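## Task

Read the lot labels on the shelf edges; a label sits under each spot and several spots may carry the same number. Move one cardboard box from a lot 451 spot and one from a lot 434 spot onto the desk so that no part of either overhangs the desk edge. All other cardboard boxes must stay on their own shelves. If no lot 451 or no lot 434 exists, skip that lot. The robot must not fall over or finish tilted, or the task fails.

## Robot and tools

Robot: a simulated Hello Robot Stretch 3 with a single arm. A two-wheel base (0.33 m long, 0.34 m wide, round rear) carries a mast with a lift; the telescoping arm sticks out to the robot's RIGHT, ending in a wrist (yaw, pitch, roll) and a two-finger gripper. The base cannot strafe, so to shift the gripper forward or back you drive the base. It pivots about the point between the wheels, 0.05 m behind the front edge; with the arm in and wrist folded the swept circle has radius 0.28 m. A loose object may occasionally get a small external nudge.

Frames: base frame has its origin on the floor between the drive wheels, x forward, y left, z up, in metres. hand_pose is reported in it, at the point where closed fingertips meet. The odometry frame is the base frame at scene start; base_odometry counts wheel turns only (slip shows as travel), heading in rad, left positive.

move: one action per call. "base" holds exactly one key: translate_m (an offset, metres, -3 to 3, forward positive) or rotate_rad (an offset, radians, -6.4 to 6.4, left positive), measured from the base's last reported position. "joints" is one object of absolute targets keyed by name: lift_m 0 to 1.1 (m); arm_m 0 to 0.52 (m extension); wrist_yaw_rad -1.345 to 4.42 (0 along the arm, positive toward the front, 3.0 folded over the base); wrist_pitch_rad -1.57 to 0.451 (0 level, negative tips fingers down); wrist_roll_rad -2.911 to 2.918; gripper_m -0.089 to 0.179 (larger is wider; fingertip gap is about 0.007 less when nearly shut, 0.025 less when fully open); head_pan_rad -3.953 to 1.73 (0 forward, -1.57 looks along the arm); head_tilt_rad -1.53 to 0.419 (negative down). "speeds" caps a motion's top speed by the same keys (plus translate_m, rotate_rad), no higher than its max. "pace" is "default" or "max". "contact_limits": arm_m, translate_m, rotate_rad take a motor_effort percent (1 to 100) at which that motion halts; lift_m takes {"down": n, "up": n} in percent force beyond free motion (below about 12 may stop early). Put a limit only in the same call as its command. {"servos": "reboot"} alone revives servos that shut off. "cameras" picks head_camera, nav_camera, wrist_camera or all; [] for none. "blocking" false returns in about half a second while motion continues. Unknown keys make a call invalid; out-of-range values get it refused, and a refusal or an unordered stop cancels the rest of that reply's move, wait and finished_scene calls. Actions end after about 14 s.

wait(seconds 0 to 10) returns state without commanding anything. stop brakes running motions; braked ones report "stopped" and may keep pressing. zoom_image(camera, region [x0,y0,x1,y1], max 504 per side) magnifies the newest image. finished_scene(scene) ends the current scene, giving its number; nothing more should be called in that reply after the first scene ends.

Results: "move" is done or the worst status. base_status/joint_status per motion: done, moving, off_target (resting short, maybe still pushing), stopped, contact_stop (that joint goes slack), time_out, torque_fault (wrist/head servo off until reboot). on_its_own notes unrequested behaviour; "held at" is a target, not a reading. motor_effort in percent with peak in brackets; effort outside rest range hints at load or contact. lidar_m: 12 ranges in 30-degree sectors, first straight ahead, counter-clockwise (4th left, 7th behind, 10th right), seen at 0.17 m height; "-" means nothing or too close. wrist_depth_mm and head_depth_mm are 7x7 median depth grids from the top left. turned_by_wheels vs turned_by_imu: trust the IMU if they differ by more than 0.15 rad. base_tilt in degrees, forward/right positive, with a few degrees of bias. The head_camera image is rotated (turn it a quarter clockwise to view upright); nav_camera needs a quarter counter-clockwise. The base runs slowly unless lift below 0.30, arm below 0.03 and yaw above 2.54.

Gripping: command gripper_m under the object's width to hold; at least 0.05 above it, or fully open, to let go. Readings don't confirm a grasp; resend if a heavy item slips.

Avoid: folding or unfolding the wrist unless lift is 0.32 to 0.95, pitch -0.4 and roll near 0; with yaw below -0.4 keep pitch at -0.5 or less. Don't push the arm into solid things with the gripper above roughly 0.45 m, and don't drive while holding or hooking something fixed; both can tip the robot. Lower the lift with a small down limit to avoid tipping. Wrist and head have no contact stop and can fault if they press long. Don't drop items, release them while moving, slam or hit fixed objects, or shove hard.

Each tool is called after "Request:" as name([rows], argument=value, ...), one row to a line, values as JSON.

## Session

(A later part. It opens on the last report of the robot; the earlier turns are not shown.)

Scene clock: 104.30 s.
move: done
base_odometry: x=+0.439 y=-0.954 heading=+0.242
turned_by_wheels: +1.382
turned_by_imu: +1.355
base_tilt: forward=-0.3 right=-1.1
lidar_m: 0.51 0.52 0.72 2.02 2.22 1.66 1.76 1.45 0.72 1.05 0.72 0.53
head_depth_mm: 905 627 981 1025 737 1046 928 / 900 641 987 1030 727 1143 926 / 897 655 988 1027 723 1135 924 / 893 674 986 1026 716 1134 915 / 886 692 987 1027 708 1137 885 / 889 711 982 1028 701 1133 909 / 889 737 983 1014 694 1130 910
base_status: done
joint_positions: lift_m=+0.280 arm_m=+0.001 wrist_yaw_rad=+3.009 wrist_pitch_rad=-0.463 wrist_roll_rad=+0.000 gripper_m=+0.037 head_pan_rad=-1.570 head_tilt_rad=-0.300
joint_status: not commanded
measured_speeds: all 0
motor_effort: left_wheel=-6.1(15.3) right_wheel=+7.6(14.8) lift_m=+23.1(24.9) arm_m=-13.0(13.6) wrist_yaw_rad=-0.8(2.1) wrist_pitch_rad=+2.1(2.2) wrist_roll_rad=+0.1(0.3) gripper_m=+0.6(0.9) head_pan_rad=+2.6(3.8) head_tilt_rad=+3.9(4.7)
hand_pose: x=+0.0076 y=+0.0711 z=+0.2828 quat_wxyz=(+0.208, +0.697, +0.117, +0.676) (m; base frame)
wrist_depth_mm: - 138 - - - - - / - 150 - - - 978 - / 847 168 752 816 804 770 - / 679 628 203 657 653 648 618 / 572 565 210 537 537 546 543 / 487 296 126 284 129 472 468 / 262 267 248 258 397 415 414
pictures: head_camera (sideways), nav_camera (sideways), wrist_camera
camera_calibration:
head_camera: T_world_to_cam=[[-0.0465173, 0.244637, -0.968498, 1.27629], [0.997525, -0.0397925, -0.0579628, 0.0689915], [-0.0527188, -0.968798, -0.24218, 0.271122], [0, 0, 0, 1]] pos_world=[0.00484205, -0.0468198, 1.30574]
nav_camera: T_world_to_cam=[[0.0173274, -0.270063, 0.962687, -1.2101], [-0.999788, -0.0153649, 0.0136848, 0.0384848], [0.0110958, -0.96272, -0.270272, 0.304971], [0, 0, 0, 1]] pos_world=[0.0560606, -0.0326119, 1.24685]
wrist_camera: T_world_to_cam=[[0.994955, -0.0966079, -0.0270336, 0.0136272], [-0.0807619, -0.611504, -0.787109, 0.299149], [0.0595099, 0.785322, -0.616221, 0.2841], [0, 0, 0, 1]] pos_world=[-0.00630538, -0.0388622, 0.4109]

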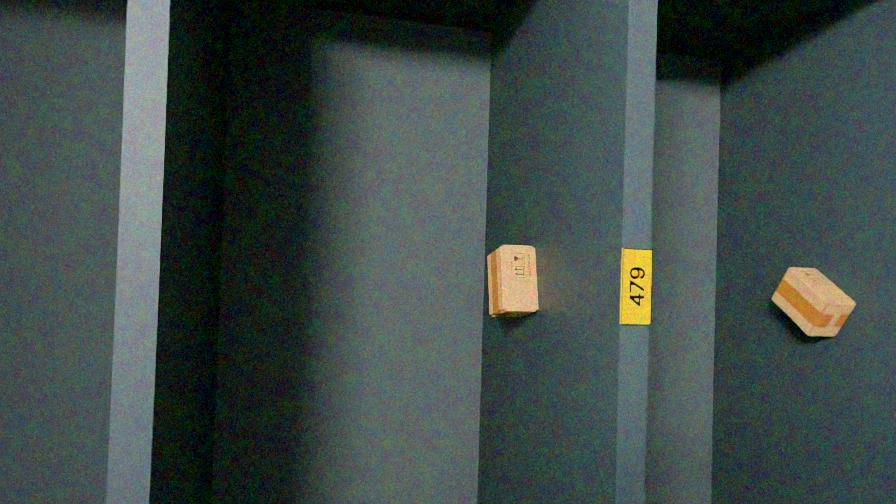

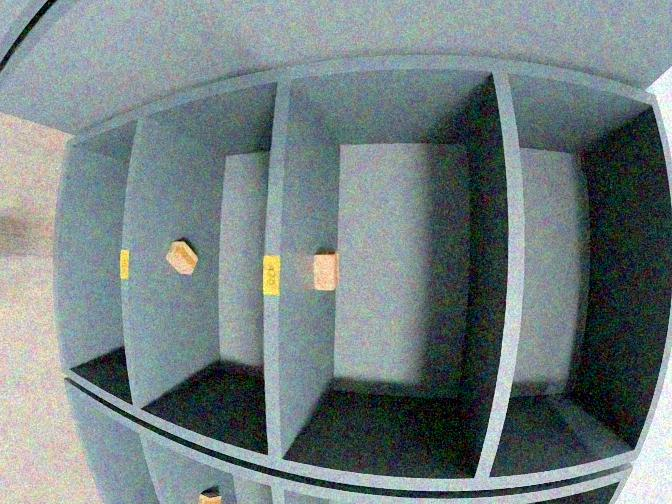

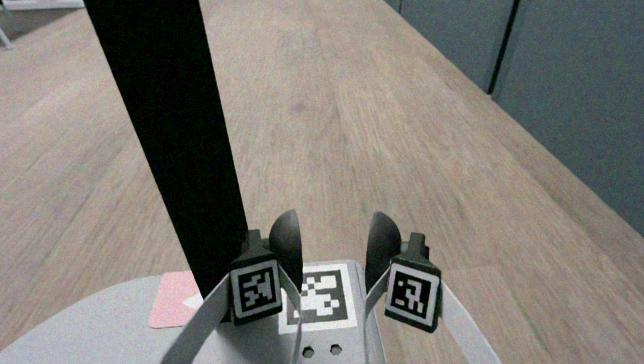

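Request:
move(joints={"lift_m":0.64,"wrist_pitch_rad":-0.4,"gripper_m":0.17}, pace="max", cameras=[])

Request:
move(joints={"wrist_yaw_rad":-0.3}, pace="max", cameras=[])

Request:
move(joints={"wrist_pitch_rad":-0.52}, pace="max", cameras=[])

Request:
move(joints={"wrist_yaw_rad":-0.576}, pace="max")

Scene clock: 158.43 s.
move: done
base_odometry: x=+0.439 y=-0.954 heading=+0.242
turned_by_wheels: +0.000
turned_by_imu: +0.000
base_tilt: forward=-0.2 right=-1.1
lidar_m: 0.51 0.52 0.72 2.02 2.21 1.66 1.76 1.46 0.72 1.05 0.71 0.53
head_depth_mm: 899 627 982 1025 737 1048 930 / 898 641 989 1025 730 1140 926 / 902 654 987 1024 723 1140 920 / 890 671 987 1031 714 1138 917 / 891 693 985 1029 708 1134 883 / 889 712 983 1023 703 1132 911 / 889 736 985 1014 696 1128 905
base_status: not commanded
joint_positions: lift_m=+0.640 arm_m=+0.001 wrist_yaw_rad=+3.009 wrist_pitch_rad=-0.419 wrist_roll_rad=+0.000 gripper_m=+0.170 head_pan_rad=-1.570 head_tilt_rad=-0.300
joint_status: all done
measured_speeds: all 0
motor_effort: left_wheel=-6.3(6.8) right_wheel=+7.9(8.6) lift_m=+28.0(33.7) arm_m=-8.8(11.1) wrist_yaw_rad=-0.2(1.5) wrist_pitch_rad=+2.9(6.0) wrist_roll_rad=-0.2(0.3) gripper_m=+0.4(84.3) head_pan_rad=+2.0(3.1) head_tilt_rad=+4.1(4.3)
hand_pose: x=+0.0084 y=+0.0768 z=+0.6525 quat_wxyz=(+0.193, +0.699, +0.101, +0.681) (m; base frame)
wrist_depth_mm: - 137 - - - - - / - 149 - - - - - / - 163 - - - - - / - 188 207 - - - - / - 192 212 - - - - / 123 127 236 936 925 898 - / 116 787 274 811 805 787 106
pictures: none
No camera images: "cameras" was empty.

Scene clock: 160.40 s.
move: done
base_odometry: x=+0.439 y=-0.954 heading=+0.242
turned_by_wheels: +0.000
turned_by_imu: +0.000
base_tilt: forward=-0.4 right=-1.2
lidar_m: 0.51 0.53 0.72 2.02 2.21 1.66 1.76 1.46 0.72 1.05 0.71 0.53
head_depth_mm: 897 627 981 1020 736 1047 930 / 898 641 989 1033 726 1140 926 / 899 657 985 1031 723 1134 924 / 896 671 987 1029 715 1136 919 / 891 690 983 1028 710 1134 886 / 893 710 982 1028 703 1135 904 / 892 733 981 1019 698 1123 902
base_status: not commanded
joint_positions: lift_m=+0.640 arm_m=+0.001 wrist_yaw_rad=-0.297 wrist_pitch_rad=-0.419 wrist_roll_rad=+0.000 gripper_m=+0.170 head_pan_rad=-1.570 head_tilt_rad=-0.300
joint_status: all done
measured_speeds: all 0
motor_effort: left_wheel=-6.6(6.8) right_wheel=+8.4(8.7) lift_m=+23.1(27.5) arm_m=-7.9(9.3) wrist_yaw_rad=-3.3(7.7) wrist_pitch_rad=+2.9(3.1) wrist_roll_rad=+0.0(0.3) gripper_m=+1.0(1.2) head_pan_rad=+2.0(2.7) head_tilt_rad=+3.6(4.2)
hand_pose: x=-0.0871 y=-0.3600 z=+0.6525 quat_wxyz=(+0.663, +0.043, -0.705, -0.248) (m; base frame)
wrist_depth_mm: - - - - 783 - 410 / - - - - 704 - - / - - - - - 492 - / - - - - - 546 - / - 143 - - - 570 - / - 124 - - - 134 - / - - - - 772 768 106
pictures: none
No camera images: "cameras" was empty.

Scene clock: 161.13 s.
move: done
base_odometry: x=+0.439 y=-0.954 heading=+0.242
turned_by_wheels: +0.000
turned_by_imu: +0.000
base_tilt: forward=-0.2 right=-1.2
lidar_m: 0.51 0.53 0.72 2.02 2.21 1.66 1.76 1.46 0.72 1.05 0.71 0.53
head_depth_mm: 900 628 981 1022 737 1045 934 / 898 641 988 1031 728 1140 927 / 901 658 985 1025 720 1141 918 / 893 674 989 1025 716 1133 914 / 889 692 981 1024 709 1130 883 / 891 714 982 1022 702 1131 910 / 887 738 982 1017 697 1127 908
base_status: not commanded
joint_positions: lift_m=+0.640 arm_m=+0.001 wrist_yaw_rad=-0.297 wrist_pitch_rad=-0.531 wrist_roll_rad=+0.000 gripper_m=+0.170 head_pan_rad=-1.570 head_tilt_rad=-0.300
joint_status: all done
measured_speeds: all 0
motor_effort: left_wheel=-6.6(6.7) right_wheel=+7.8(8.6) lift_m=+23.3(24.3) arm_m=-7.0(7.7) wrist_yaw_rad=-2.9(4.5) wrist_pitch_rad=+1.5(2.5) wrist_roll_rad=+0.1(0.2) gripper_m=+0.5(0.8) head_pan_rad=+2.0(2.5) head_tilt_rad=+4.0(4.4)
hand_pose: x=-0.0826 y=-0.3452 z=+0.6283 quat_wxyz=(+0.648, +0.083, -0.702, -0.285) (m; base frame)
wrist_depth_mm: - - - - - - - / - 496 - - - 479 - / - - - - - 522 - / - - - - - 611 - / - 143 - - 847 645 - / - 124 - - 791 764 830 / - - 720 734 749 734 106
pictures: none
No camera images: "cameras" was empty.

Scene clock: 161.83 s.
move: done
base_odometry: x=+0.439 y=-0.954 heading=+0.242
turned_by_wheels: +0.000
turned_by_imu: +0.000
base_tilt: forward=-0.3 right=-1.3
lidar_m: 0.51 0.53 0.72 2.02 2.21 1.66 1.76 1.46 0.72 1.05 0.71 0.53
head_depth_mm: 901 626 981 1016 736 1045 927 / 899 642 988 1033 729 1132 925 / 896 655 983 1023 724 1138 920 / 893 673 986 1027 716 1136 916 / 890 693 982 1028 710 1132 884 / 892 713 981 1021 703 1138 908 / 892 733 984 1020 696 1126 904
base_status: not commanded
joint_positions: lift_m=+0.640 arm_m=+0.001 wrist_yaw_rad=-0.573 wrist_pitch_rad=-0.531 wrist_roll_rad=+0.000 gripper_m=+0.170 head_pan_rad=-1.570 head_tilt_rad=-0.300
joint_status: all done
measured_speeds: all 0
motor_effort: left_wheel=-6.3(6.7) right_wheel=+7.6(8.2) lift_m=+23.9(24.2) arm_m=-6.4(7.4) wrist_yaw_rad=-3.0(6.9) wrist_pitch_rad=+1.5(1.6) wrist_roll_rad=-0.2(0.3) gripper_m=+0.5(0.7) head_pan_rad=+2.0(2.1) head_tilt_rad=+4.4(4.4)
hand_pose: x=-0.1347 y=-0.3209 z=+0.6283 quat_wxyz=(+0.602, -0.015, -0.707, -0.371) (m; base frame)
wrist_depth_mm: - - - - - - - / 453 - - - 528 - - / - - - - - - - / - - - - 696 - - / - 143 - - 829 952 943 / - 124 - 822 835 816 826 / - - 728 762 748 726 106
pictures: head_camera (sideways), nav_camera (sideways), wrist_camera
camera_calibration:
head_camera: T_world_to_cam=[[-0.0465173, 0.244637, -0.968498, 1.27629], [0.997525, -0.0397925, -0.0579628, 0.0689915], [-0.0527188, -0.968798, -0.24218, 0.271122], [0, 0, 0, 1]] pos_world=[0.00484205, -0.0468198, 1.30574]
nav_camera: T_world_to_cam=[[0.0173274, -0.270063, 0.962687, -1.2101], [-0.999788, -0.0153649, 0.0136848, 0.0384848], [0.0110958, -0.96272, -0.270272, 0.304971], [0, 0, 0, 1]] pos_world=[0.0560606, -0.0326119, 1.24685]
wrist_camera: T_world_to_cam=[[-0.857723, 0.513272, -0.0293828, 0.07429], [0.361959, 0.562303, -0.743506, 0.728852], [-0.365098, -0.648357, -0.668084, 0.328638], [0, 0, 0, 1]] pos_world=[-0.0801091, -0.234892, 0.763646]

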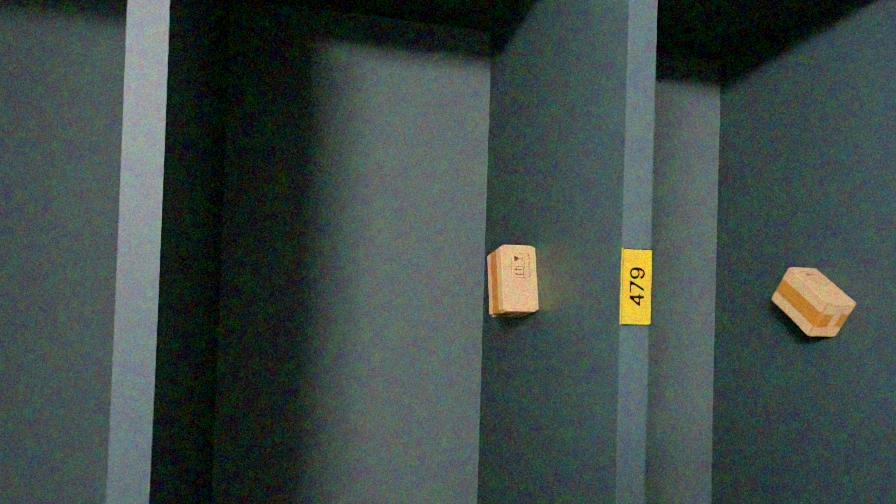

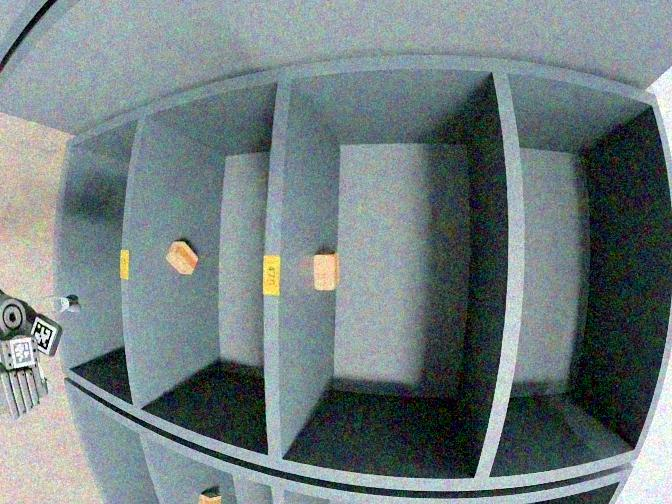

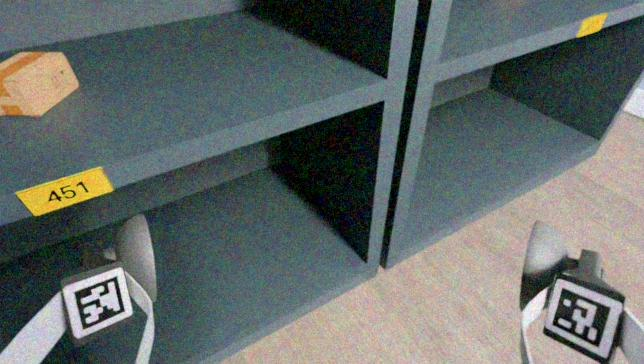

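Request:
move(base={"translate_m":0.14}, joints={"arm_m":0.3}, pace="max", cameras=["head_camera","wrist_camera"])

Scene clock: 184.53 s.
move: done
base_odometry: x=+0.575 y=-0.920 heading=+0.242
turned_by_wheels: +0.000
turned_by_imu: -0.001
base_tilt: forward=-0.3 right=-1.1
lidar_m: 0.37 0.38 0.53 1.46 2.71 1.77 1.89 0.84 0.80 1.05 0.52 0.38
head_depth_mm: 898 631 992 1033 732 1144 930 / 901 646 993 1031 730 1143 928 / 898 661 986 1030 721 1137 885 / 893 677 985 1030 714 1137 891 / 892 696 984 1020 707 1133 910 / 891 718 982 1023 702 1134 907 / 849 741 880 898 694 937 874
base_status: done
joint_positions: lift_m=+0.640 arm_m=+0.300 wrist_yaw_rad=-0.574 wrist_pitch_rad=-0.532 wrist_roll_rad=+0.000 gripper_m=+0.170 head_pan_rad=-1.570 head_tilt_rad=-0.300
joint_status: all done
measured_speeds: all 0
motor_effort: left_wheel=+4.8(8.1) right_wheel=+3.5(12.2) lift_m=+24.1(25.4) arm_m=+8.3(14.6) wrist_yaw_rad=-3.2(4.2) wrist_pitch_rad=+1.8(2.0) wrist_roll_rad=-0.3(0.4) gripper_m=+0.5(1.1) head_pan_rad=+1.4(1.9) head_tilt_rad=+2.5(4.0)
hand_pose: x=-0.1347 y=-0.6201 z=+0.6279 quat_wxyz=(+0.602, -0.014, -0.707, -0.372) (m; base frame)
wrist_depth_mm: - - - - 620 - - / - - - - - - - / - - 309 - - - - / - 280 300 319 317 321 323 / 297 295 292 292 290 288 340 / 117 141 256 255 253 259 834 / 116 224 228 228 236 704 106
pictures: head_camera (sideways), wrist_camera
camera_calibration:
head_camera: T_world_to_cam=[[-0.0465173, 0.244637, -0.968498, 1.27629], [0.997525, -0.0397925, -0.0579628, 0.0689915], [-0.0527188, -0.968798, -0.24218, 0.271122], [0, 0, 0, 1]] pos_world=[0.00484205, -0.0468198, 1.30574]
wrist_camera: T_world_to_cam=[[-0.857359, 0.513876, -0.0294473, 0.228274], [0.363058, 0.563195, -0.742294, 0.896735], [-0.364863, -0.647103, -0.669427, 0.136062], [0, 0, 0, 1]] pos_world=[-0.0802103, -0.534294, 0.763447]

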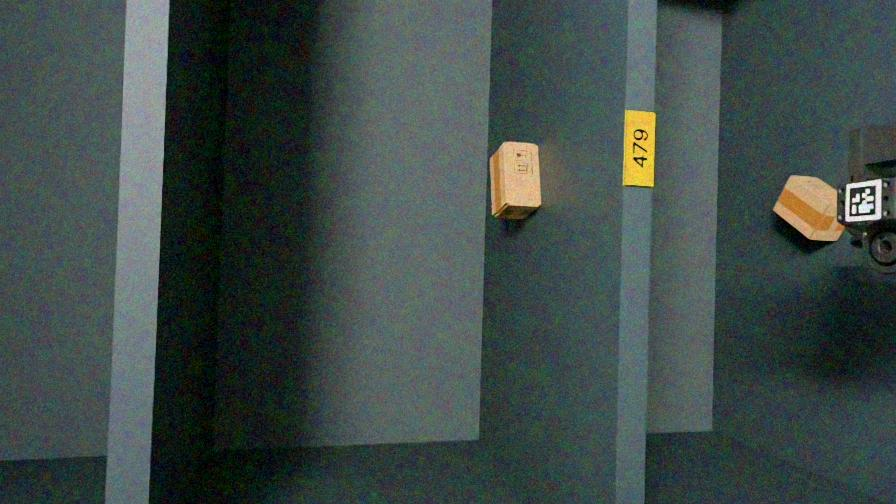

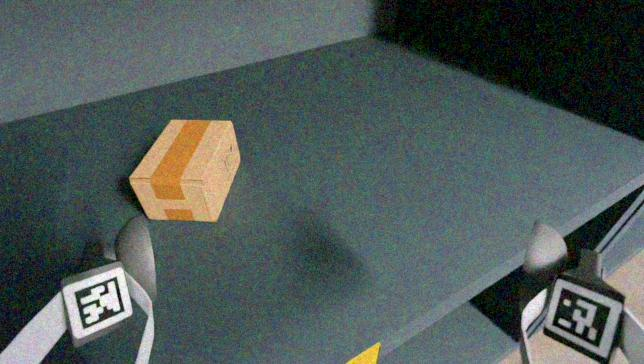

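Request:
move(base={"translate_m":0.043}, joints={"arm_m":0.5}, cameras=["head_camera","wrist_camera"])

Scene clock: 204.00 s.
move: done
base_odometry: x=+0.616 y=-0.910 heading=+0.242
turned_by_wheels: +0.000
turned_by_imu: +0.000
base_tilt: forward=-0.4 right=-1.2
lidar_m: 0.33 0.34 0.46 1.29 2.76 1.80 1.94 0.85 0.83 0.98 0.46 0.34
head_depth_mm: 900 631 989 1028 733 1143 933 / 899 643 985 1028 728 1139 897 / 901 659 989 1025 722 708 605 / 892 677 987 1029 714 698 834 / 889 694 986 1029 709 1138 911 / 891 713 974 1017 704 1125 905 / 728 659 755 770 685 802 825
base_status: done
joint_positions: lift_m=+0.640 arm_m=+0.500 wrist_yaw_rad=-0.574 wrist_pitch_rad=-0.532 wrist_roll_rad=+0.000 gripper_m=+0.170 head_pan_rad=-1.570 head_tilt_rad=-0.300
joint_status: all done
measured_speeds: all 0
motor_effort: left_wheel=+5.6(9.8) right_wheel=+5.5(9.3) lift_m=+26.3(26.9) arm_m=+12.9(15.1) wrist_yaw_rad=-3.0(4.1) wrist_pitch_rad=+1.9(2.0) wrist_roll_rad=+0.3(0.3) gripper_m=+0.7(1.0) head_pan_rad=+0.3(1.4) head_tilt_rad=+2.8(3.8)
hand_pose: x=-0.1347 y=-0.8200 z=+0.6279 quat_wxyz=(+0.602, -0.014, -0.707, -0.372) (m; base frame)
wrist_depth_mm: 251 277 309 - - 500 - / 270 296 328 - - - - / 290 323 - - - - - / 310 332 329 318 318 324 319 / 298 295 293 291 288 285 284 / 116 141 257 203 240 246 250 / 116 224 228 177 215 219 106
pictures: head_camera (sideways), wrist_camera
camera_calibration:
head_camera: T_world_to_cam=[[-0.0465173, 0.244637, -0.968498, 1.27629], [0.997525, -0.0397925, -0.0579628, 0.0689915], [-0.0527188, -0.968798, -0.24218, 0.271122], [0, 0, 0, 1]] pos_world=[0.00484205, -0.0468198, 1.30574]
wrist_camera: T_world_to_cam=[[-0.857309, 0.513958, -0.0294776, 0.331136], [0.363153, 0.563186, -0.742254, 1.00934], [-0.364886, -0.647046, -0.66947, 0.0067147], [0, 0, 0, 1]] pos_world=[-0.0802103, -0.734295, 0.763447]

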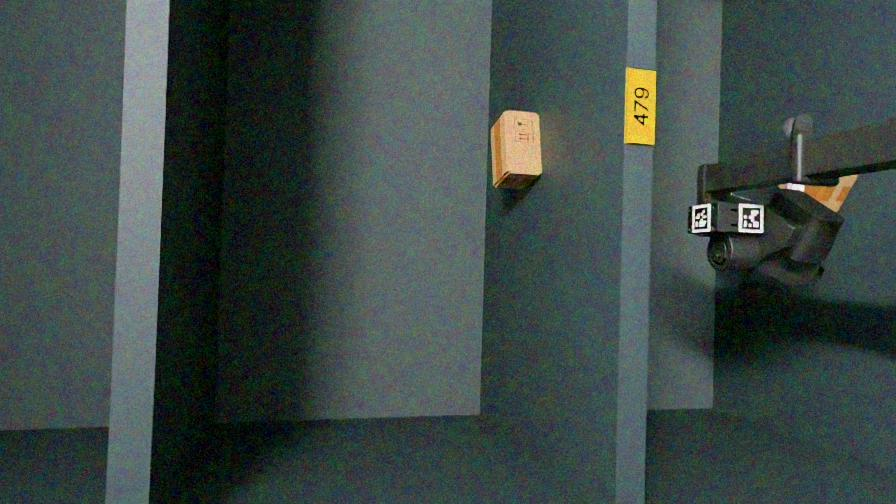

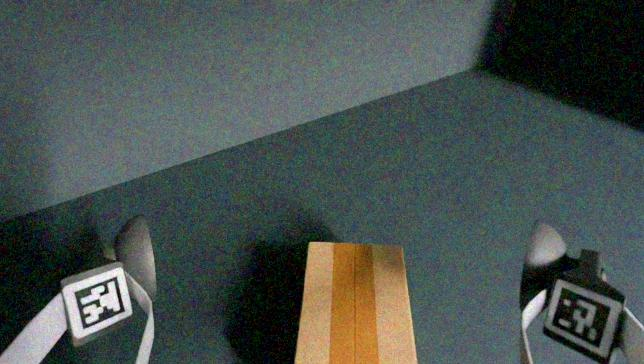

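Request:
move(base={"translate_m":-0.014}, joints={"lift_m":0.557}, contact_limits={"lift_m":{"down":14}}, cameras=["head_camera","wrist_camera"])

Scene clock: 213.30 s.
move: done
base_odometry: x=+0.603 y=-0.913 heading=+0.242
turned_by_wheels: +0.000
turned_by_imu: +0.000
base_tilt: forward=-0.4 right=-1.1
lidar_m: 0.34 0.35 0.48 1.34 2.75 1.80 1.92 0.85 0.82 1.04 0.48 0.35
head_depth_mm: 898 629 992 1035 735 1138 932 / 899 641 994 1029 729 1136 925 / 901 657 990 1032 721 1141 684 / 893 674 985 1027 716 1139 695 / 889 694 982 1030 708 1131 914 / 890 713 985 1018 703 1126 909 / 768 691 795 810 694 847 849
base_status: done
joint_positions: lift_m=+0.557 arm_m=+0.500 wrist_yaw_rad=-0.574 wrist_pitch_rad=-0.524 wrist_roll_rad=+0.000 gripper_m=+0.170 head_pan_rad=-1.570 head_tilt_rad=-0.300
joint_status: all done
measured_speeds: all 0
motor_effort: left_wheel=-5.3(8.5) right_wheel=-6.2(11.1) lift_m=+19.8(26.1) arm_m=+4.5(7.7) wrist_yaw_rad=-2.1(3.4) wrist_pitch_rad=+0.2(2.0) wrist_roll_rad=-0.1(0.3) gripper_m=+0.3(1.1) head_pan_rad=+0.0(0.9) head_tilt_rad=+2.8(3.6)
contact_limits: lift_m down 14 (down: maximum 72; up: maximum 65)
hand_pose: x=-0.1354 y=-0.8211 z=+0.5466 quat_wxyz=(+0.603, -0.017, -0.707, -0.369) (m; base frame)
wrist_depth_mm: 251 274 309 334 - - - / 267 295 319 316 310 307 305 / 271 270 267 264 261 259 257 / 226 223 222 144 205 216 215 / 192 190 189 124 176 186 185 / 117 140 157 108 159 159 153 / 142 144 141 100 100 142 108
pictures: head_camera (sideways), wrist_camera
camera_calibration:
head_camera: T_world_to_cam=[[-0.0465173, 0.244637, -0.968498, 1.27629], [0.997525, -0.0397925, -0.0579628, 0.0689915], [-0.0527188, -0.968798, -0.24218, 0.271122], [0, 0, 0, 1]] pos_world=[0.00484205, -0.0468198, 1.30574]
wrist_camera: T_world_to_cam=[[-0.857314, 0.513965, -0.0291875, 0.328489], [0.35988, 0.557823, -0.747877, 0.948116], [-0.368102, -0.65167, -0.663195, -0.0562742], [0, 0, 0, 1]] pos_world=[-0.0803041, -0.734385, 0.681341]

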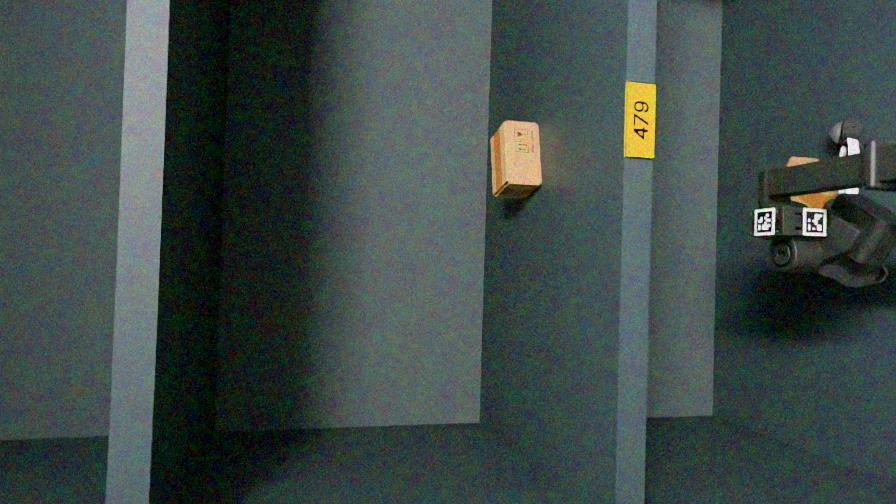

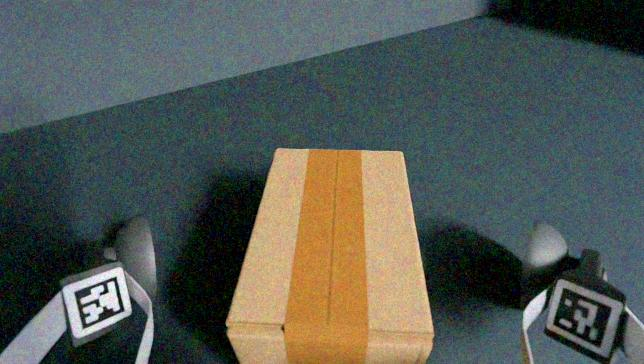

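Request:
move(joints={"lift_m":0.549}, contact_limits={"lift_m":{"down":14}}, cameras=[])

Request:
move(joints={"gripper_m":0.03}, cameras=["wrist_camera"])

Request:
move(joints={"lift_m":0.64}, cameras=["wrist_camera"])

Scene clock: 221.93 s.
move: done
base_odometry: x=+0.603 y=-0.913 heading=+0.242
turned_by_wheels: +0.000
turned_by_imu: +0.000
base_tilt: forward=-0.3 right=-1.1
lidar_m: 0.34 0.35 0.48 1.35 2.75 1.79 1.92 0.84 0.82 1.04 0.48 0.35
head_depth_mm: 900 626 989 1035 736 1142 931 / 901 640 994 1032 728 1140 927 / 899 655 985 1026 723 1142 699 / 893 671 988 1031 715 1140 699 / 891 692 987 1020 710 1140 917 / 892 711 981 1019 704 1128 908 / 766 692 799 811 698 843 849
base_status: not commanded
joint_positions: lift_m=+0.549 arm_m=+0.500 wrist_yaw_rad=-0.574 wrist_pitch_rad=-0.497 wrist_roll_rad=+0.000 gripper_m=+0.170 head_pan_rad=-1.570 head_tilt_rad=-0.300
joint_status: all done
measured_speeds: all 0
motor_effort: left_wheel=-3.8(5.1) right_wheel=-5.7(6.7) lift_m=+17.4(22.3) arm_m=-1.2(1.9) wrist_yaw_rad=-1.9(3.3) wrist_pitch_rad=-4.5(4.9) wrist_roll_rad=+0.1(0.4) gripper_m=+0.0(0.6) head_pan_rad=-0.6(1.3) head_tilt_rad=+2.4(2.5)
contact_limits: lift_m down 14 (down: maximum 72; up: maximum 65)
hand_pose: x=-0.1376 y=-0.8243 z=+0.5443 quat_wxyz=(+0.608, -0.027, -0.706, -0.361) (m; base frame)
wrist_depth_mm: 250 273 305 - - - - / 265 293 326 325 321 315 313 / 272 277 274 269 266 262 262 / 227 225 223 143 204 217 215 / 192 189 190 122 175 186 184 / 122 141 160 106 153 157 156 / 140 143 103 96 96 142 109
pictures: none
No camera images: "cameras" was empty.

Scene clock: 223.87 s.
move: done
base_odometry: x=+0.603 y=-0.913 heading=+0.242
turned_by_wheels: +0.000
turned_by_imu: +0.000
base_tilt: forward=-0.2 right=-1.2
lidar_m: 0.34 0.35 0.48 1.35 2.75 1.79 1.92 0.84 0.82 1.04 0.48 0.35
head_depth_mm: 901 628 983 1034 737 1141 928 / 902 641 992 1030 729 1141 923 / 902 657 989 1036 725 1145 702 / 895 675 984 1027 713 1137 699 / 889 692 986 1030 708 1134 915 / 887 714 984 1022 703 1123 909 / 768 692 795 811 696 846 851
base_status: not commanded
joint_positions: lift_m=+0.549 arm_m=+0.500 wrist_yaw_rad=-0.574 wrist_pitch_rad=-0.474 wrist_roll_rad=+0.000 gripper_m=+0.031 head_pan_rad=-1.570 head_tilt_rad=-0.300
joint_status: all done
measured_speeds: all 0
on_its_own: wrist_pitch_rad is at rest, and its effort (-8.8) is outside its rest range (-8 to +12)
motor_effort: left_wheel=-4.8(4.8) right_wheel=-5.3(6.9) lift_m=+24.3(25.1) arm_m=-4.9(4.9) wrist_yaw_rad=-3.0(3.3) wrist_pitch_rad=-8.8(9.0) wrist_roll_rad=-0.3(0.3) gripper_m=-26.4(99.1) head_pan_rad=-1.2(1.3) head_tilt_rad=+1.8(3.0)
contact_limits: lift_m down 14 (down: maximum 72; up: maximum 65)
hand_pose: x=-0.1394 y=-0.8270 z=+0.5493 quat_wxyz=(+0.612, -0.035, -0.706, -0.354) (m; base frame)
wrist_depth_mm: 246 272 304 331 - 469 - / 264 291 329 333 326 - 317 / 277 291 286 285 283 280 275 / 237 235 233 151 221 228 226 / 199 198 148 127 135 192 191 / 172 171 119 110 117 162 165 / 154 143 102 96 96 140 146
pictures: wrist_camera
camera_calibration:
wrist_camera: T_world_to_cam=[[-0.857832, 0.513197, -0.0274515, 0.326545], [0.339425, 0.525637, -0.780062, 0.943069], [-0.385896, -0.67848, -0.6251, -0.105437], [0, 0, 0, 1]] pos_world=[-0.080668, -0.73483, 0.678708]

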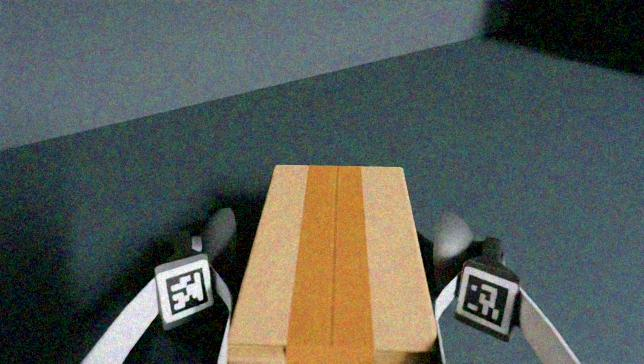

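Scene clock: 225.53 s.
move: done
base_odometry: x=+0.603 y=-0.913 heading=+0.242
turned_by_wheels: +0.000
turned_by_imu: +0.000
base_tilt: forward=-0.4 right=-1.2
lidar_m: 0.34 0.35 0.48 1.34 2.75 1.79 1.93 0.84 0.82 1.04 0.48 0.35
head_depth_mm: 901 630 992 1033 733 1139 933 / 898 644 986 1027 730 1144 900 / 898 660 988 1027 720 705 604 / 891 676 983 1031 714 699 832 / 887 695 984 1029 707 1137 908 / 890 717 979 1024 702 1125 909 / 768 693 795 810 697 846 850
base_status: not commanded
joint_positions: lift_m=+0.640 arm_m=+0.500 wrist_yaw_rad=-0.574 wrist_pitch_rad=-0.538 wrist_roll_rad=+0.000 gripper_m=+0.034 head_pan_rad=-1.570 head_tilt_rad=-0.300
joint_status: all done
measured_speeds: all 0
motor_effort: left_wheel=-4.2(4.6) right_wheel=-5.5(6.2) lift_m=+31.7(34.2) arm_m=-7.2(7.6) wrist_yaw_rad=-2.1(3.3) wrist_pitch_rad=+2.9(8.9) wrist_roll_rad=+0.3(0.3) gripper_m=-11.0(26.4) head_pan_rad=-1.3(1.7) head_tilt_rad=+2.0(2.7)
hand_pose: x=-0.1344 y=-0.8192 z=+0.6267 quat_wxyz=(+0.601, -0.013, -0.707, -0.374) (m; base frame)
wrist_depth_mm: 251 276 310 - - 499 - / 268 298 327 - - - - / 289 322 - - - - - / 314 331 327 314 321 321 314 / 295 291 163 170 279 284 282 / 257 256 131 124 125 241 248 / 233 217 102 98 98 214 221
pictures: wrist_camera
camera_calibration:
wrist_camera: T_world_to_cam=[[-0.856779, 0.51483, -0.0296619, 0.33184], [0.365909, 0.566399, -0.738447, 1.00847], [-0.363374, -0.643539, -0.673659, 0.0123305], [0, 0, 0, 1]] pos_world=[-0.0802142, -0.734102, 0.76285]

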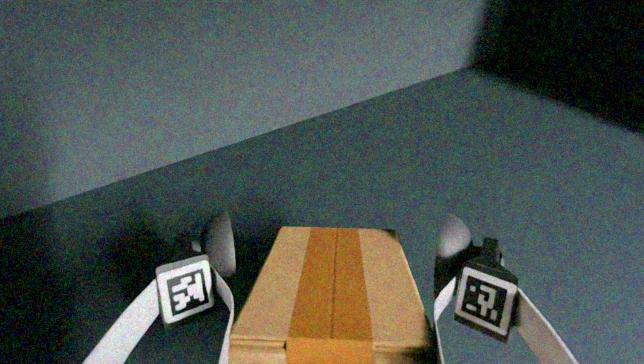

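Request:
move(joints={"arm_m":0.0}, speeds={"arm_m":0.2}, cameras=["wrist_camera"])

Request:
move(base={"rotate_rad":-0.963}, joints={"lift_m":0.88}, cameras=[])

Request:
move(base={"translate_m":-1.25}, cameras=["head_camera"])

Request:
move(base={"rotate_rad":-0.608})

Scene clock: 263.10 s.
move: done
base_odometry: x=+0.603 y=-0.913 heading=+0.242
turned_by_wheels: +0.000
turned_by_imu: +0.000
base_tilt: forward=-0.4 right=-1.3
lidar_m: 0.34 0.35 0.48 1.34 2.74 1.80 1.92 0.85 0.82 1.04 0.48 0.35
head_depth_mm: 900 627 995 1036 733 1151 933 / 903 641 988 1029 730 1141 924 / 897 657 988 1033 723 1141 922 / 896 673 984 1028 712 1138 918 / 891 691 982 1026 711 1133 912 / 893 711 984 1019 700 1122 909 / 768 693 794 812 696 845 847
base_status: not commanded
joint_positions: lift_m=+0.640 arm_m=+0.001 wrist_yaw_rad=-0.574 wrist_pitch_rad=-0.538 wrist_roll_rad=+0.000 gripper_m=+0.034 head_pan_rad=-1.570 head_tilt_rad=-0.300
joint_status: all done
measured_speeds: all 0
motor_effort: left_wheel=-4.1(4.6) right_wheel=-5.4(6.3) lift_m=+30.8(31.7) arm_m=-12.3(15.7) wrist_yaw_rad=-1.0(3.4) wrist_pitch_rad=+2.9(3.0) wrist_roll_rad=+0.1(0.3) gripper_m=-11.1(11.7) head_pan_rad=-2.1(2.5) head_tilt_rad=+2.1(2.5)
hand_pose: x=-0.1344 y=-0.3198 z=+0.6267 quat_wxyz=(+0.601, -0.012, -0.707, -0.374) (m; base frame)
wrist_depth_mm: - - - - - 564 - / - - - - - - - / - - - - - - - / - - - - 818 - - / - - 148 159 159 945 933 / - - 131 124 124 814 841 / - - 102 98 98 711 732
pictures: wrist_camera
camera_calibration:
wrist_camera: T_world_to_cam=[[-0.856809, 0.514782, -0.0296449, 0.0747064], [0.365926, 0.566532, -0.738336, 0.725558], [-0.363287, -0.64346, -0.673782, 0.333832], [0, 0, 0, 1]] pos_world=[-0.0802143, -0.234702, 0.76285]

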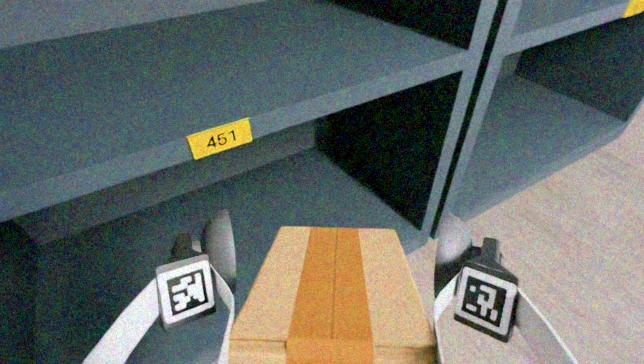

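Scene clock: 266.10 s.
move: done
base_odometry: x=+0.603 y=-0.913 heading=-0.720
turned_by_wheels: -0.963
turned_by_imu: -0.947
base_tilt: forward=-0.4 right=-1.1
lidar_m: 0.44 0.35 0.34 0.36 0.54 2.13 1.95 1.79 1.93 0.82 0.89 0.78
head_depth_mm: 1713 1768 1824 1907 1975 1999 1572 / 1394 1445 1532 1635 2047 1961 1553 / 1465 1507 1608 1640 1693 1766 1522 / 1499 1533 1689 1463 1729 1382 1459 / 1348 844 1494 1042 1441 1093 1307 / 693 723 765 809 842 895 935 / 738 747 822 874 797 997 905
base_status: done
joint_positions: lift_m=+0.880 arm_m=+0.001 wrist_yaw_rad=-0.574 wrist_pitch_rad=-0.539 wrist_roll_rad=+0.000 gripper_m=+0.034 head_pan_rad=-1.570 head_tilt_rad=-0.300
joint_status: all done
measured_speeds: all 0
motor_effort: left_wheel=+8.0(12.2) right_wheel=-10.2(13.0) lift_m=+29.2(34.7) arm_m=-12.4(13.2) wrist_yaw_rad=-1.9(3.6) wrist_pitch_rad=+2.9(3.1) wrist_roll_rad=-0.1(0.3) gripper_m=-11.3(11.8) head_pan_rad=-2.7(2.9) head_tilt_rad=+2.4(2.4)
hand_pose: x=-0.1343 y=-0.3197 z=+0.8666 quat_wxyz=(+0.601, -0.012, -0.707, -0.374) (m; base frame)
wrist_depth_mm: - - - - - - - / - - - - - - - / - - - - - - - / - - - - - - - / 637 - 155 171 171 - - / - - 131 124 124 - - / - 125 102 98 98 921 976
pictures: none
No camera images: "cameras" was empty.

Scene clock: 279.73 s.
move: done
base_odometry: x=-0.337 y=-0.089 heading=-0.720
turned_by_wheels: +0.000
turned_by_imu: -0.001
base_tilt: forward=-0.3 right=-1.2
lidar_m: 1.38 1.08 1.06 1.13 1.68 2.67 1.01 0.73 0.78 1.28 1.78 1.61
head_depth_mm: 1064 1103 1143 1189 1233 1280 1297 / 1115 1153 1197 1250 1312 1375 1421 / 1190 1243 1298 1337 1404 1474 1494 / 1278 1332 1393 1453 1526 1601 1544 / 1371 1444 1511 1577 1681 1750 1525 / 1484 1549 1636 1736 1831 1892 1519 / 1648 1735 1862 1960 2084 1974 1526
base_status: done
joint_positions: lift_m=+0.880 arm_m=+0.001 wrist_yaw_rad=-0.574 wrist_pitch_rad=-0.539 wrist_roll_rad=+0.000 gripper_m=+0.034 head_pan_rad=-1.570 head_tilt_rad=-0.300
joint_status: not commanded
measured_speeds: all 0
motor_effort: left_wheel=-5.7(9.7) right_wheel=-6.2(15.0) lift_m=+30.9(32.1) arm_m=-7.8(13.4) wrist_yaw_rad=-2.2(4.0) wrist_pitch_rad=+2.8(3.1) wrist_roll_rad=-0.2(0.3) gripper_m=-11.4(12.0) head_pan_rad=-3.5(3.8) head_tilt_rad=+0.9(2.3)
hand_pose: x=-0.1343 y=-0.3197 z=+0.8666 quat_wxyz=(+0.601, -0.012, -0.707, -0.374) (m; base frame)
wrist_depth_mm: - - 989 - - - - / - - - - - - - / - - - - - - - / - - - - - - - / - - 156 159 149 - - / - 125 131 124 125 126 - / - 947 102 98 98 933 940
pictures: head_camera (sideways)
camera_calibration:
head_camera: T_world_to_cam=[[-0.0464684, 0.244644, -0.968499, 1.27629], [0.997517, -0.0399986, -0.0579644, 0.0689843], [-0.0529193, -0.968788, -0.242178, 0.27112], [0, 0, 0, 1]] pos_world=[0.00484163, -0.0468199, 1.30574]

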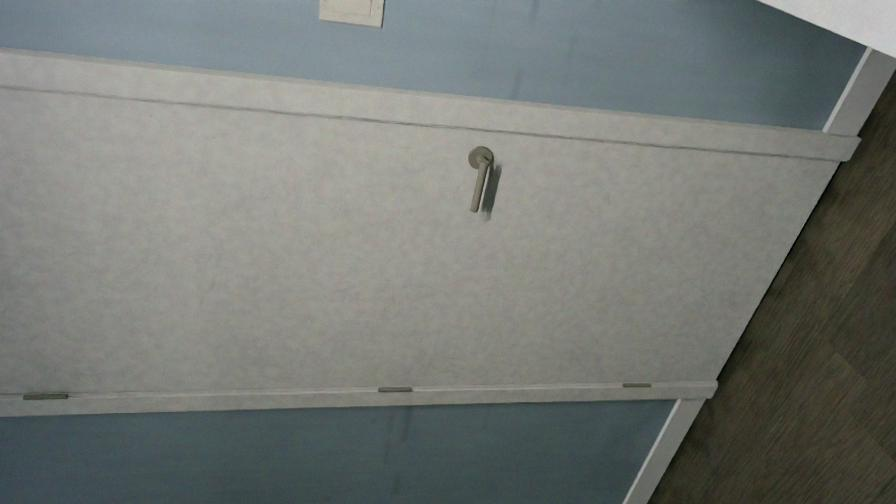

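Scene clock: 281.83 s.
move: done
base_odometry: x=-0.337 y=-0.089 heading=-1.328
turned_by_wheels: -0.608
turned_by_imu: -0.598
base_tilt: forward=-0.3 right=-1.2
lidar_m: 1.61 1.48 1.09 1.06 1.11 1.54 2.67 1.00 0.73 0.77 1.28 1.74
head_depth_mm: 1051 1096 1144 1210 1262 928 708 / 1047 1100 1152 1211 1259 922 703 / 1053 1096 1153 1215 1246 918 702 / 1050 1097 1152 1210 1251 911 697 / 1052 1102 1157 1214 1257 909 696 / 1049 1101 1152 1217 1273 1350 1396 / 1052 1107 1144 1213 1264 1344 1395
base_status: done
joint_positions: lift_m=+0.880 arm_m=+0.001 wrist_yaw_rad=-0.574 wrist_pitch_rad=-0.539 wrist_roll_rad=+0.000 gripper_m=+0.034 head_pan_rad=-1.570 head_tilt_rad=-0.300
joint_status: not commanded
measured_speeds: all 0
motor_effort: left_wheel=+7.4(12.1) right_wheel=-10.4(13.7) lift_m=+31.0(31.8) arm_m=-8.9(8.9) wrist_yaw_rad=-1.8(3.5) wrist_pitch_rad=+3.1(3.1) wrist_roll_rad=-0.3(0.3) gripper_m=-11.1(11.7) head_pan_rad=-3.3(3.7) head_tilt_rad=+0.7(1.6)
hand_pose: x=-0.1343 y=-0.3197 z=+0.8666 quat_wxyz=(+0.601, -0.012, -0.707, -0.374) (m; base frame)
wrist_depth_mm: - - - - - - - / - - - - - - - / - - - - - - - / - - - - - - - / - - 148 159 159 - - / - - 131 125 125 - - / - 125 102 98 98 918 970
pictures: head_camera (sideways), nav_camera (sideways), wrist_camera
camera_calibration:
head_camera: T_world_to_cam=[[-0.0464439, 0.244648, -0.968499, 1.27629], [0.997513, -0.0401017, -0.0579651, 0.0689807], [-0.0530195, -0.968782, -0.242177, 0.27112], [0, 0, 0, 1]] pos_world=[0.00484142, -0.0468199, 1.30574]
nav_camera: T_world_to_cam=[[0.0172463, -0.270069, 0.962687, -1.2101], [-0.999793, -0.0150547, 0.0136876, 0.0384899], [0.0107964, -0.962723, -0.270272, 0.304988], [0, 0, 0, 1]] pos_world=[0.0560589, -0.0326112, 1.24685]
wrist_camera: T_world_to_cam=[[-0.856805, 0.514785, -0.0296932, 0.0818708], [0.366047, 0.566667, -0.738172, 0.902636], [-0.363174, -0.643338, -0.673959, 0.495755], [0, 0, 0, 1]] pos_world=[-0.0802145, -0.234702, 1.00285]

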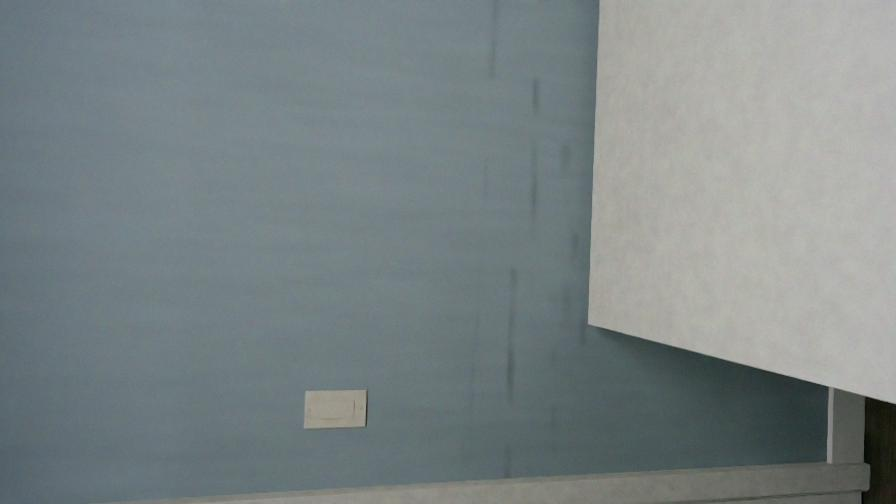

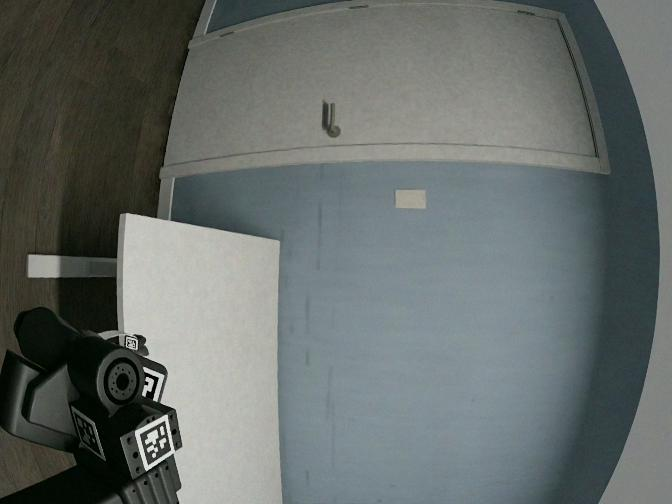

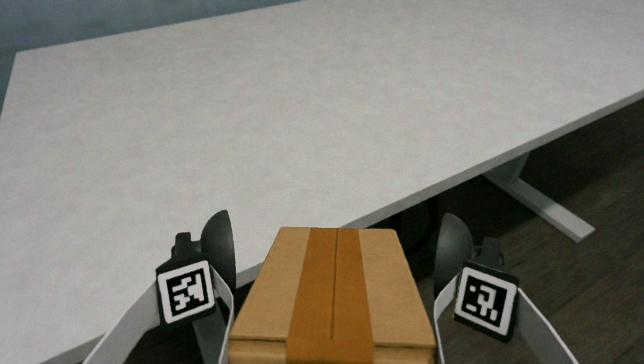

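Request:
move(joints={"arm_m":0.3}, speeds={"arm_m":0.2}, cameras=[])

Request:
move(joints={"lift_m":0.79}, contact_limits={"lift_m":{"down":14}}, cameras=["wrist_camera"])

Request:
move(joints={"lift_m":0.765}, speeds={"lift_m":0.03}, contact_limits={"lift_m":{"down":13}}, cameras=["wrist_camera"])

Scene clock: 298.37 s.
move: done
base_odometry: x=-0.337 y=-0.089 heading=-1.328
turned_by_wheels: +0.000
turned_by_imu: +0.000
base_tilt: forward=-0.4 right=-1.2
lidar_m: 1.61 1.48 1.10 1.06 1.11 1.54 2.66 1.01 0.73 0.77 1.27 1.74
head_depth_mm: 1052 1101 1153 1202 1259 855 - / 1051 1094 1154 1217 1244 363 661 / 1050 1099 1160 1215 461 416 657 / 1053 1099 1154 1217 1252 431 676 / 1050 1101 1159 1213 1259 903 694 / 1054 1098 1151 1217 1288 1354 1406 / 1051 1105 1145 1204 1258 1335 1403
base_status: not commanded
joint_positions: lift_m=+0.880 arm_m=+0.300 wrist_yaw_rad=-0.574 wrist_pitch_rad=-0.539 wrist_roll_rad=+0.000 gripper_m=+0.034 head_pan_rad=-1.570 head_tilt_rad=-0.300
joint_status: all done
measured_speeds: all 0
motor_effort: left_wheel=+7.7(7.9) right_wheel=-9.8(10.7) lift_m=+30.5(31.2) arm_m=+13.5(15.2) wrist_yaw_rad=-2.1(3.3) wrist_pitch_rad=+3.0(3.1) wrist_roll_rad=+0.2(0.3) gripper_m=-11.6(11.9) head_pan_rad=-2.1(3.4) head_tilt_rad=+0.0(1.2)
hand_pose: x=-0.1343 y=-0.6191 z=+0.8666 quat_wxyz=(+0.601, -0.012, -0.707, -0.374) (m; base frame)
wrist_depth_mm: - - - - - - - / - - - - - - - / - - - - - - - / - - - - - - - / - - 148 159 149 - - / - - 131 125 125 - - / - - 102 98 98 117 -
pictures: none
No camera images: "cameras" was empty.

Scene clock: 300.03 s.
move: done
base_odometry: x=-0.337 y=-0.089 heading=-1.328
turned_by_wheels: +0.000
turned_by_imu: +0.000
base_tilt: forward=-0.3 right=-1.1
lidar_m: 1.61 1.48 1.10 1.06 1.11 1.54 2.66 1.00 0.73 0.78 1.28 1.74
head_depth_mm: 1056 1100 1148 1210 1256 930 709 / 1049 1098 1157 1216 1261 920 375 / 1049 1103 1157 1208 1250 472 438 / 1055 1104 1151 1211 1248 911 450 / 1054 1094 1154 1213 1257 906 693 / 1054 1104 1151 1209 1277 1346 1406 / 1053 1099 1147 1208 1262 1342 1404
base_status: not commanded
joint_positions: lift_m=+0.790 arm_m=+0.300 wrist_yaw_rad=-0.574 wrist_pitch_rad=-0.539 wrist_roll_rad=+0.000 gripper_m=+0.034 head_pan_rad=-1.570 head_tilt_rad=-0.300
joint_status: all done
measured_speeds: all 0
motor_effort: left_wheel=+7.3(8.1) right_wheel=-9.6(10.7) lift_m=+24.5(28.5) arm_m=+10.9(13.0) wrist_yaw_rad=-2.1(3.1) wrist_pitch_rad=+3.0(3.2) wrist_roll_rad=+0.0(0.3) gripper_m=-10.9(11.8) head_pan_rad=-2.7(3.3) head_tilt_rad=+0.1(0.8)
contact_limits: lift_m down 14 (down: maximum 72; up: maximum 65)
hand_pose: x=-0.1343 y=-0.6191 z=+0.7766 quat_wxyz=(+0.601, -0.012, -0.707, -0.374) (m; base frame)
wrist_depth_mm: - - - - - - - / - - - - - - - / - - - - - - - / - - - - - - - / - - 149 159 149 - - / - - 131 125 125 - - / - - 102 98 98 117 -
pictures: wrist_camera
camera_calibration:
wrist_camera: T_world_to_cam=[[-0.856788, 0.514816, -0.0296464, 0.233297], [0.366112, 0.566805, -0.738034, 1.00574], [-0.363148, -0.643193, -0.674112, 0.242635], [0, 0, 0, 1]] pos_world=[-0.0802146, -0.534102, 0.912751]

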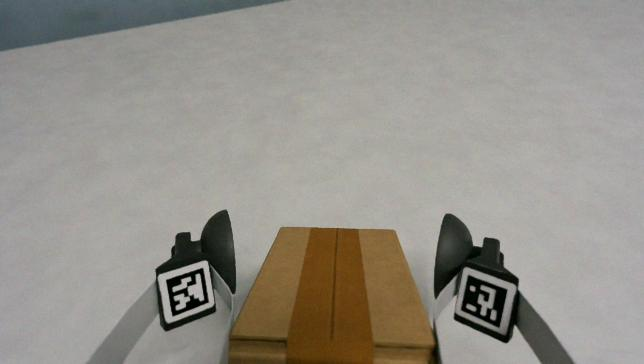

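Scene clock: 301.30 s.
move: done
base_odometry: x=-0.337 y=-0.089 heading=-1.328
turned_by_wheels: +0.000
turned_by_imu: +0.000
base_tilt: forward=-0.3 right=-1.3
lidar_m: 1.61 1.48 1.10 1.06 1.10 1.54 2.67 1.00 0.73 0.77 1.28 1.74
head_depth_mm: 1046 1102 1150 1206 1253 928 710 / 1051 1100 1152 1219 1260 923 395 / 1051 1098 1155 1220 1245 920 446 / 1050 1099 1158 1213 1252 913 457 / 1053 1102 1153 1217 1263 905 693 / 1051 1100 1154 1214 1283 1354 1397 / 1051 1101 1154 1208 1266 1345 1407
base_status: not commanded
joint_positions: lift_m=+0.765 arm_m=+0.300 wrist_yaw_rad=-0.574 wrist_pitch_rad=-0.534 wrist_roll_rad=+0.000 gripper_m=+0.034 head_pan_rad=-1.570 head_tilt_rad=-0.300
joint_status: all done
measured_speeds: all 0
motor_effort: left_wheel=+7.6(7.9) right_wheel=-10.4(10.6) lift_m=+22.2(26.2) arm_m=+9.5(11.2) wrist_yaw_rad=-1.9(3.3) wrist_pitch_rad=+2.1(3.1) wrist_roll_rad=+0.0(0.3) gripper_m=-11.1(11.8) head_pan_rad=-2.0(2.9) head_tilt_rad=+0.0(0.8)
contact_limits: lift_m down 13 (down: maximum 72; up: maximum 65)
hand_pose: x=-0.1347 y=-0.6197 z=+0.7525 quat_wxyz=(+0.601, -0.014, -0.707, -0.373) (m; base frame)
wrist_depth_mm: - - - - - - - / - - - - - - - / - - - - - - - / - - - 169 - - - / - - 147 140 144 - - / - - 127 111 120 - - / - - 102 98 98 117 -
pictures: wrist_camera
camera_calibration:
wrist_camera: T_world_to_cam=[[-0.856811, 0.514783, -0.0295443, 0.232512], [0.364429, 0.564034, -0.740984, 0.988714], [-0.364782, -0.645651, -0.670872, 0.221736], [0, 0, 0, 1]] pos_world=[-0.0802114, -0.534197, 0.888248]

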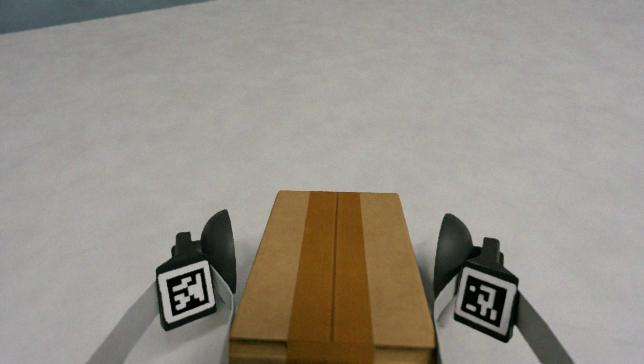

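Request:
move(joints={"lift_m":0.753}, speeds={"lift_m":0.03}, contact_limits={"lift_m":{"down":13}}, cameras=["wrist_camera"])

Scene clock: 311.20 s.
move: done
base_odometry: x=-0.337 y=-0.089 heading=-1.328
turned_by_wheels: +0.000
turned_by_imu: +0.000
base_tilt: forward=-0.4 right=-1.2
lidar_m: 1.60 1.48 1.10 1.06 1.11 1.53 2.67 1.01 0.73 0.77 1.28 1.74
head_depth_mm: 1054 1097 1156 1211 1257 927 708 / 1058 1106 1150 1206 1261 924 399 / 1052 1101 1153 1210 1251 918 449 / 1046 1098 1152 1212 1258 913 462 / 1051 1105 1157 1214 1264 908 694 / 1051 1101 1153 1215 1286 1356 1403 / 1053 1102 1148 1205 1265 1347 1400
base_status: not commanded
joint_positions: lift_m=+0.753 arm_m=+0.300 wrist_yaw_rad=-0.574 wrist_pitch_rad=-0.534 wrist_roll_rad=+0.000 gripper_m=+0.034 head_pan_rad=-1.570 head_tilt_rad=-0.300
joint_status: all done
measured_speeds: all 0
motor_effort: left_wheel=+7.5(7.8) right_wheel=-9.9(10.5) lift_m=+22.8(25.0) arm_m=+5.0(6.2) wrist_yaw_rad=-3.8(3.8) wrist_pitch_rad=+2.2(2.3) wrist_roll_rad=+0.0(0.3) gripper_m=-11.7(11.8) head_pan_rad=-2.5(2.5) head_tilt_rad=-0.1(1.0)
contact_limits: lift_m down 13 (down: maximum 72; up: maximum 65)
hand_pose: x=-0.1347 y=-0.6197 z=+0.7405 quat_wxyz=(+0.601, -0.014, -0.707, -0.373) (m; base frame)
wrist_depth_mm: - - - - - - - / - - - - - - - / - - - - - - - / - - - 155 - - - / - - 147 129 138 - - / - - 121 111 118 - - / - - 101 98 97 117 -
pictures: wrist_camera
camera_calibration:
wrist_camera: T_world_to_cam=[[-0.856811, 0.514783, -0.0295443, 0.232158], [0.364429, 0.564034, -0.740984, 0.979823], [-0.364782, -0.645651, -0.670872, 0.213686], [0, 0, 0, 1]] pos_world=[-0.0802114, -0.534197, 0.876248]

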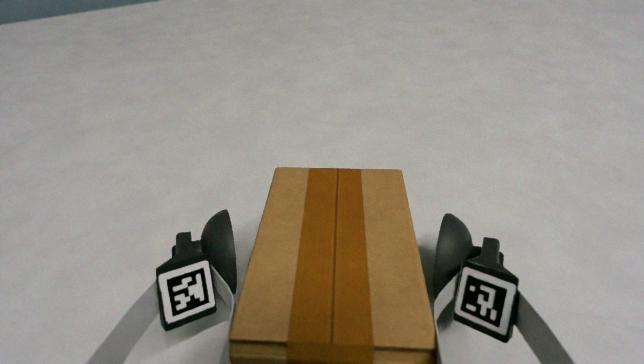

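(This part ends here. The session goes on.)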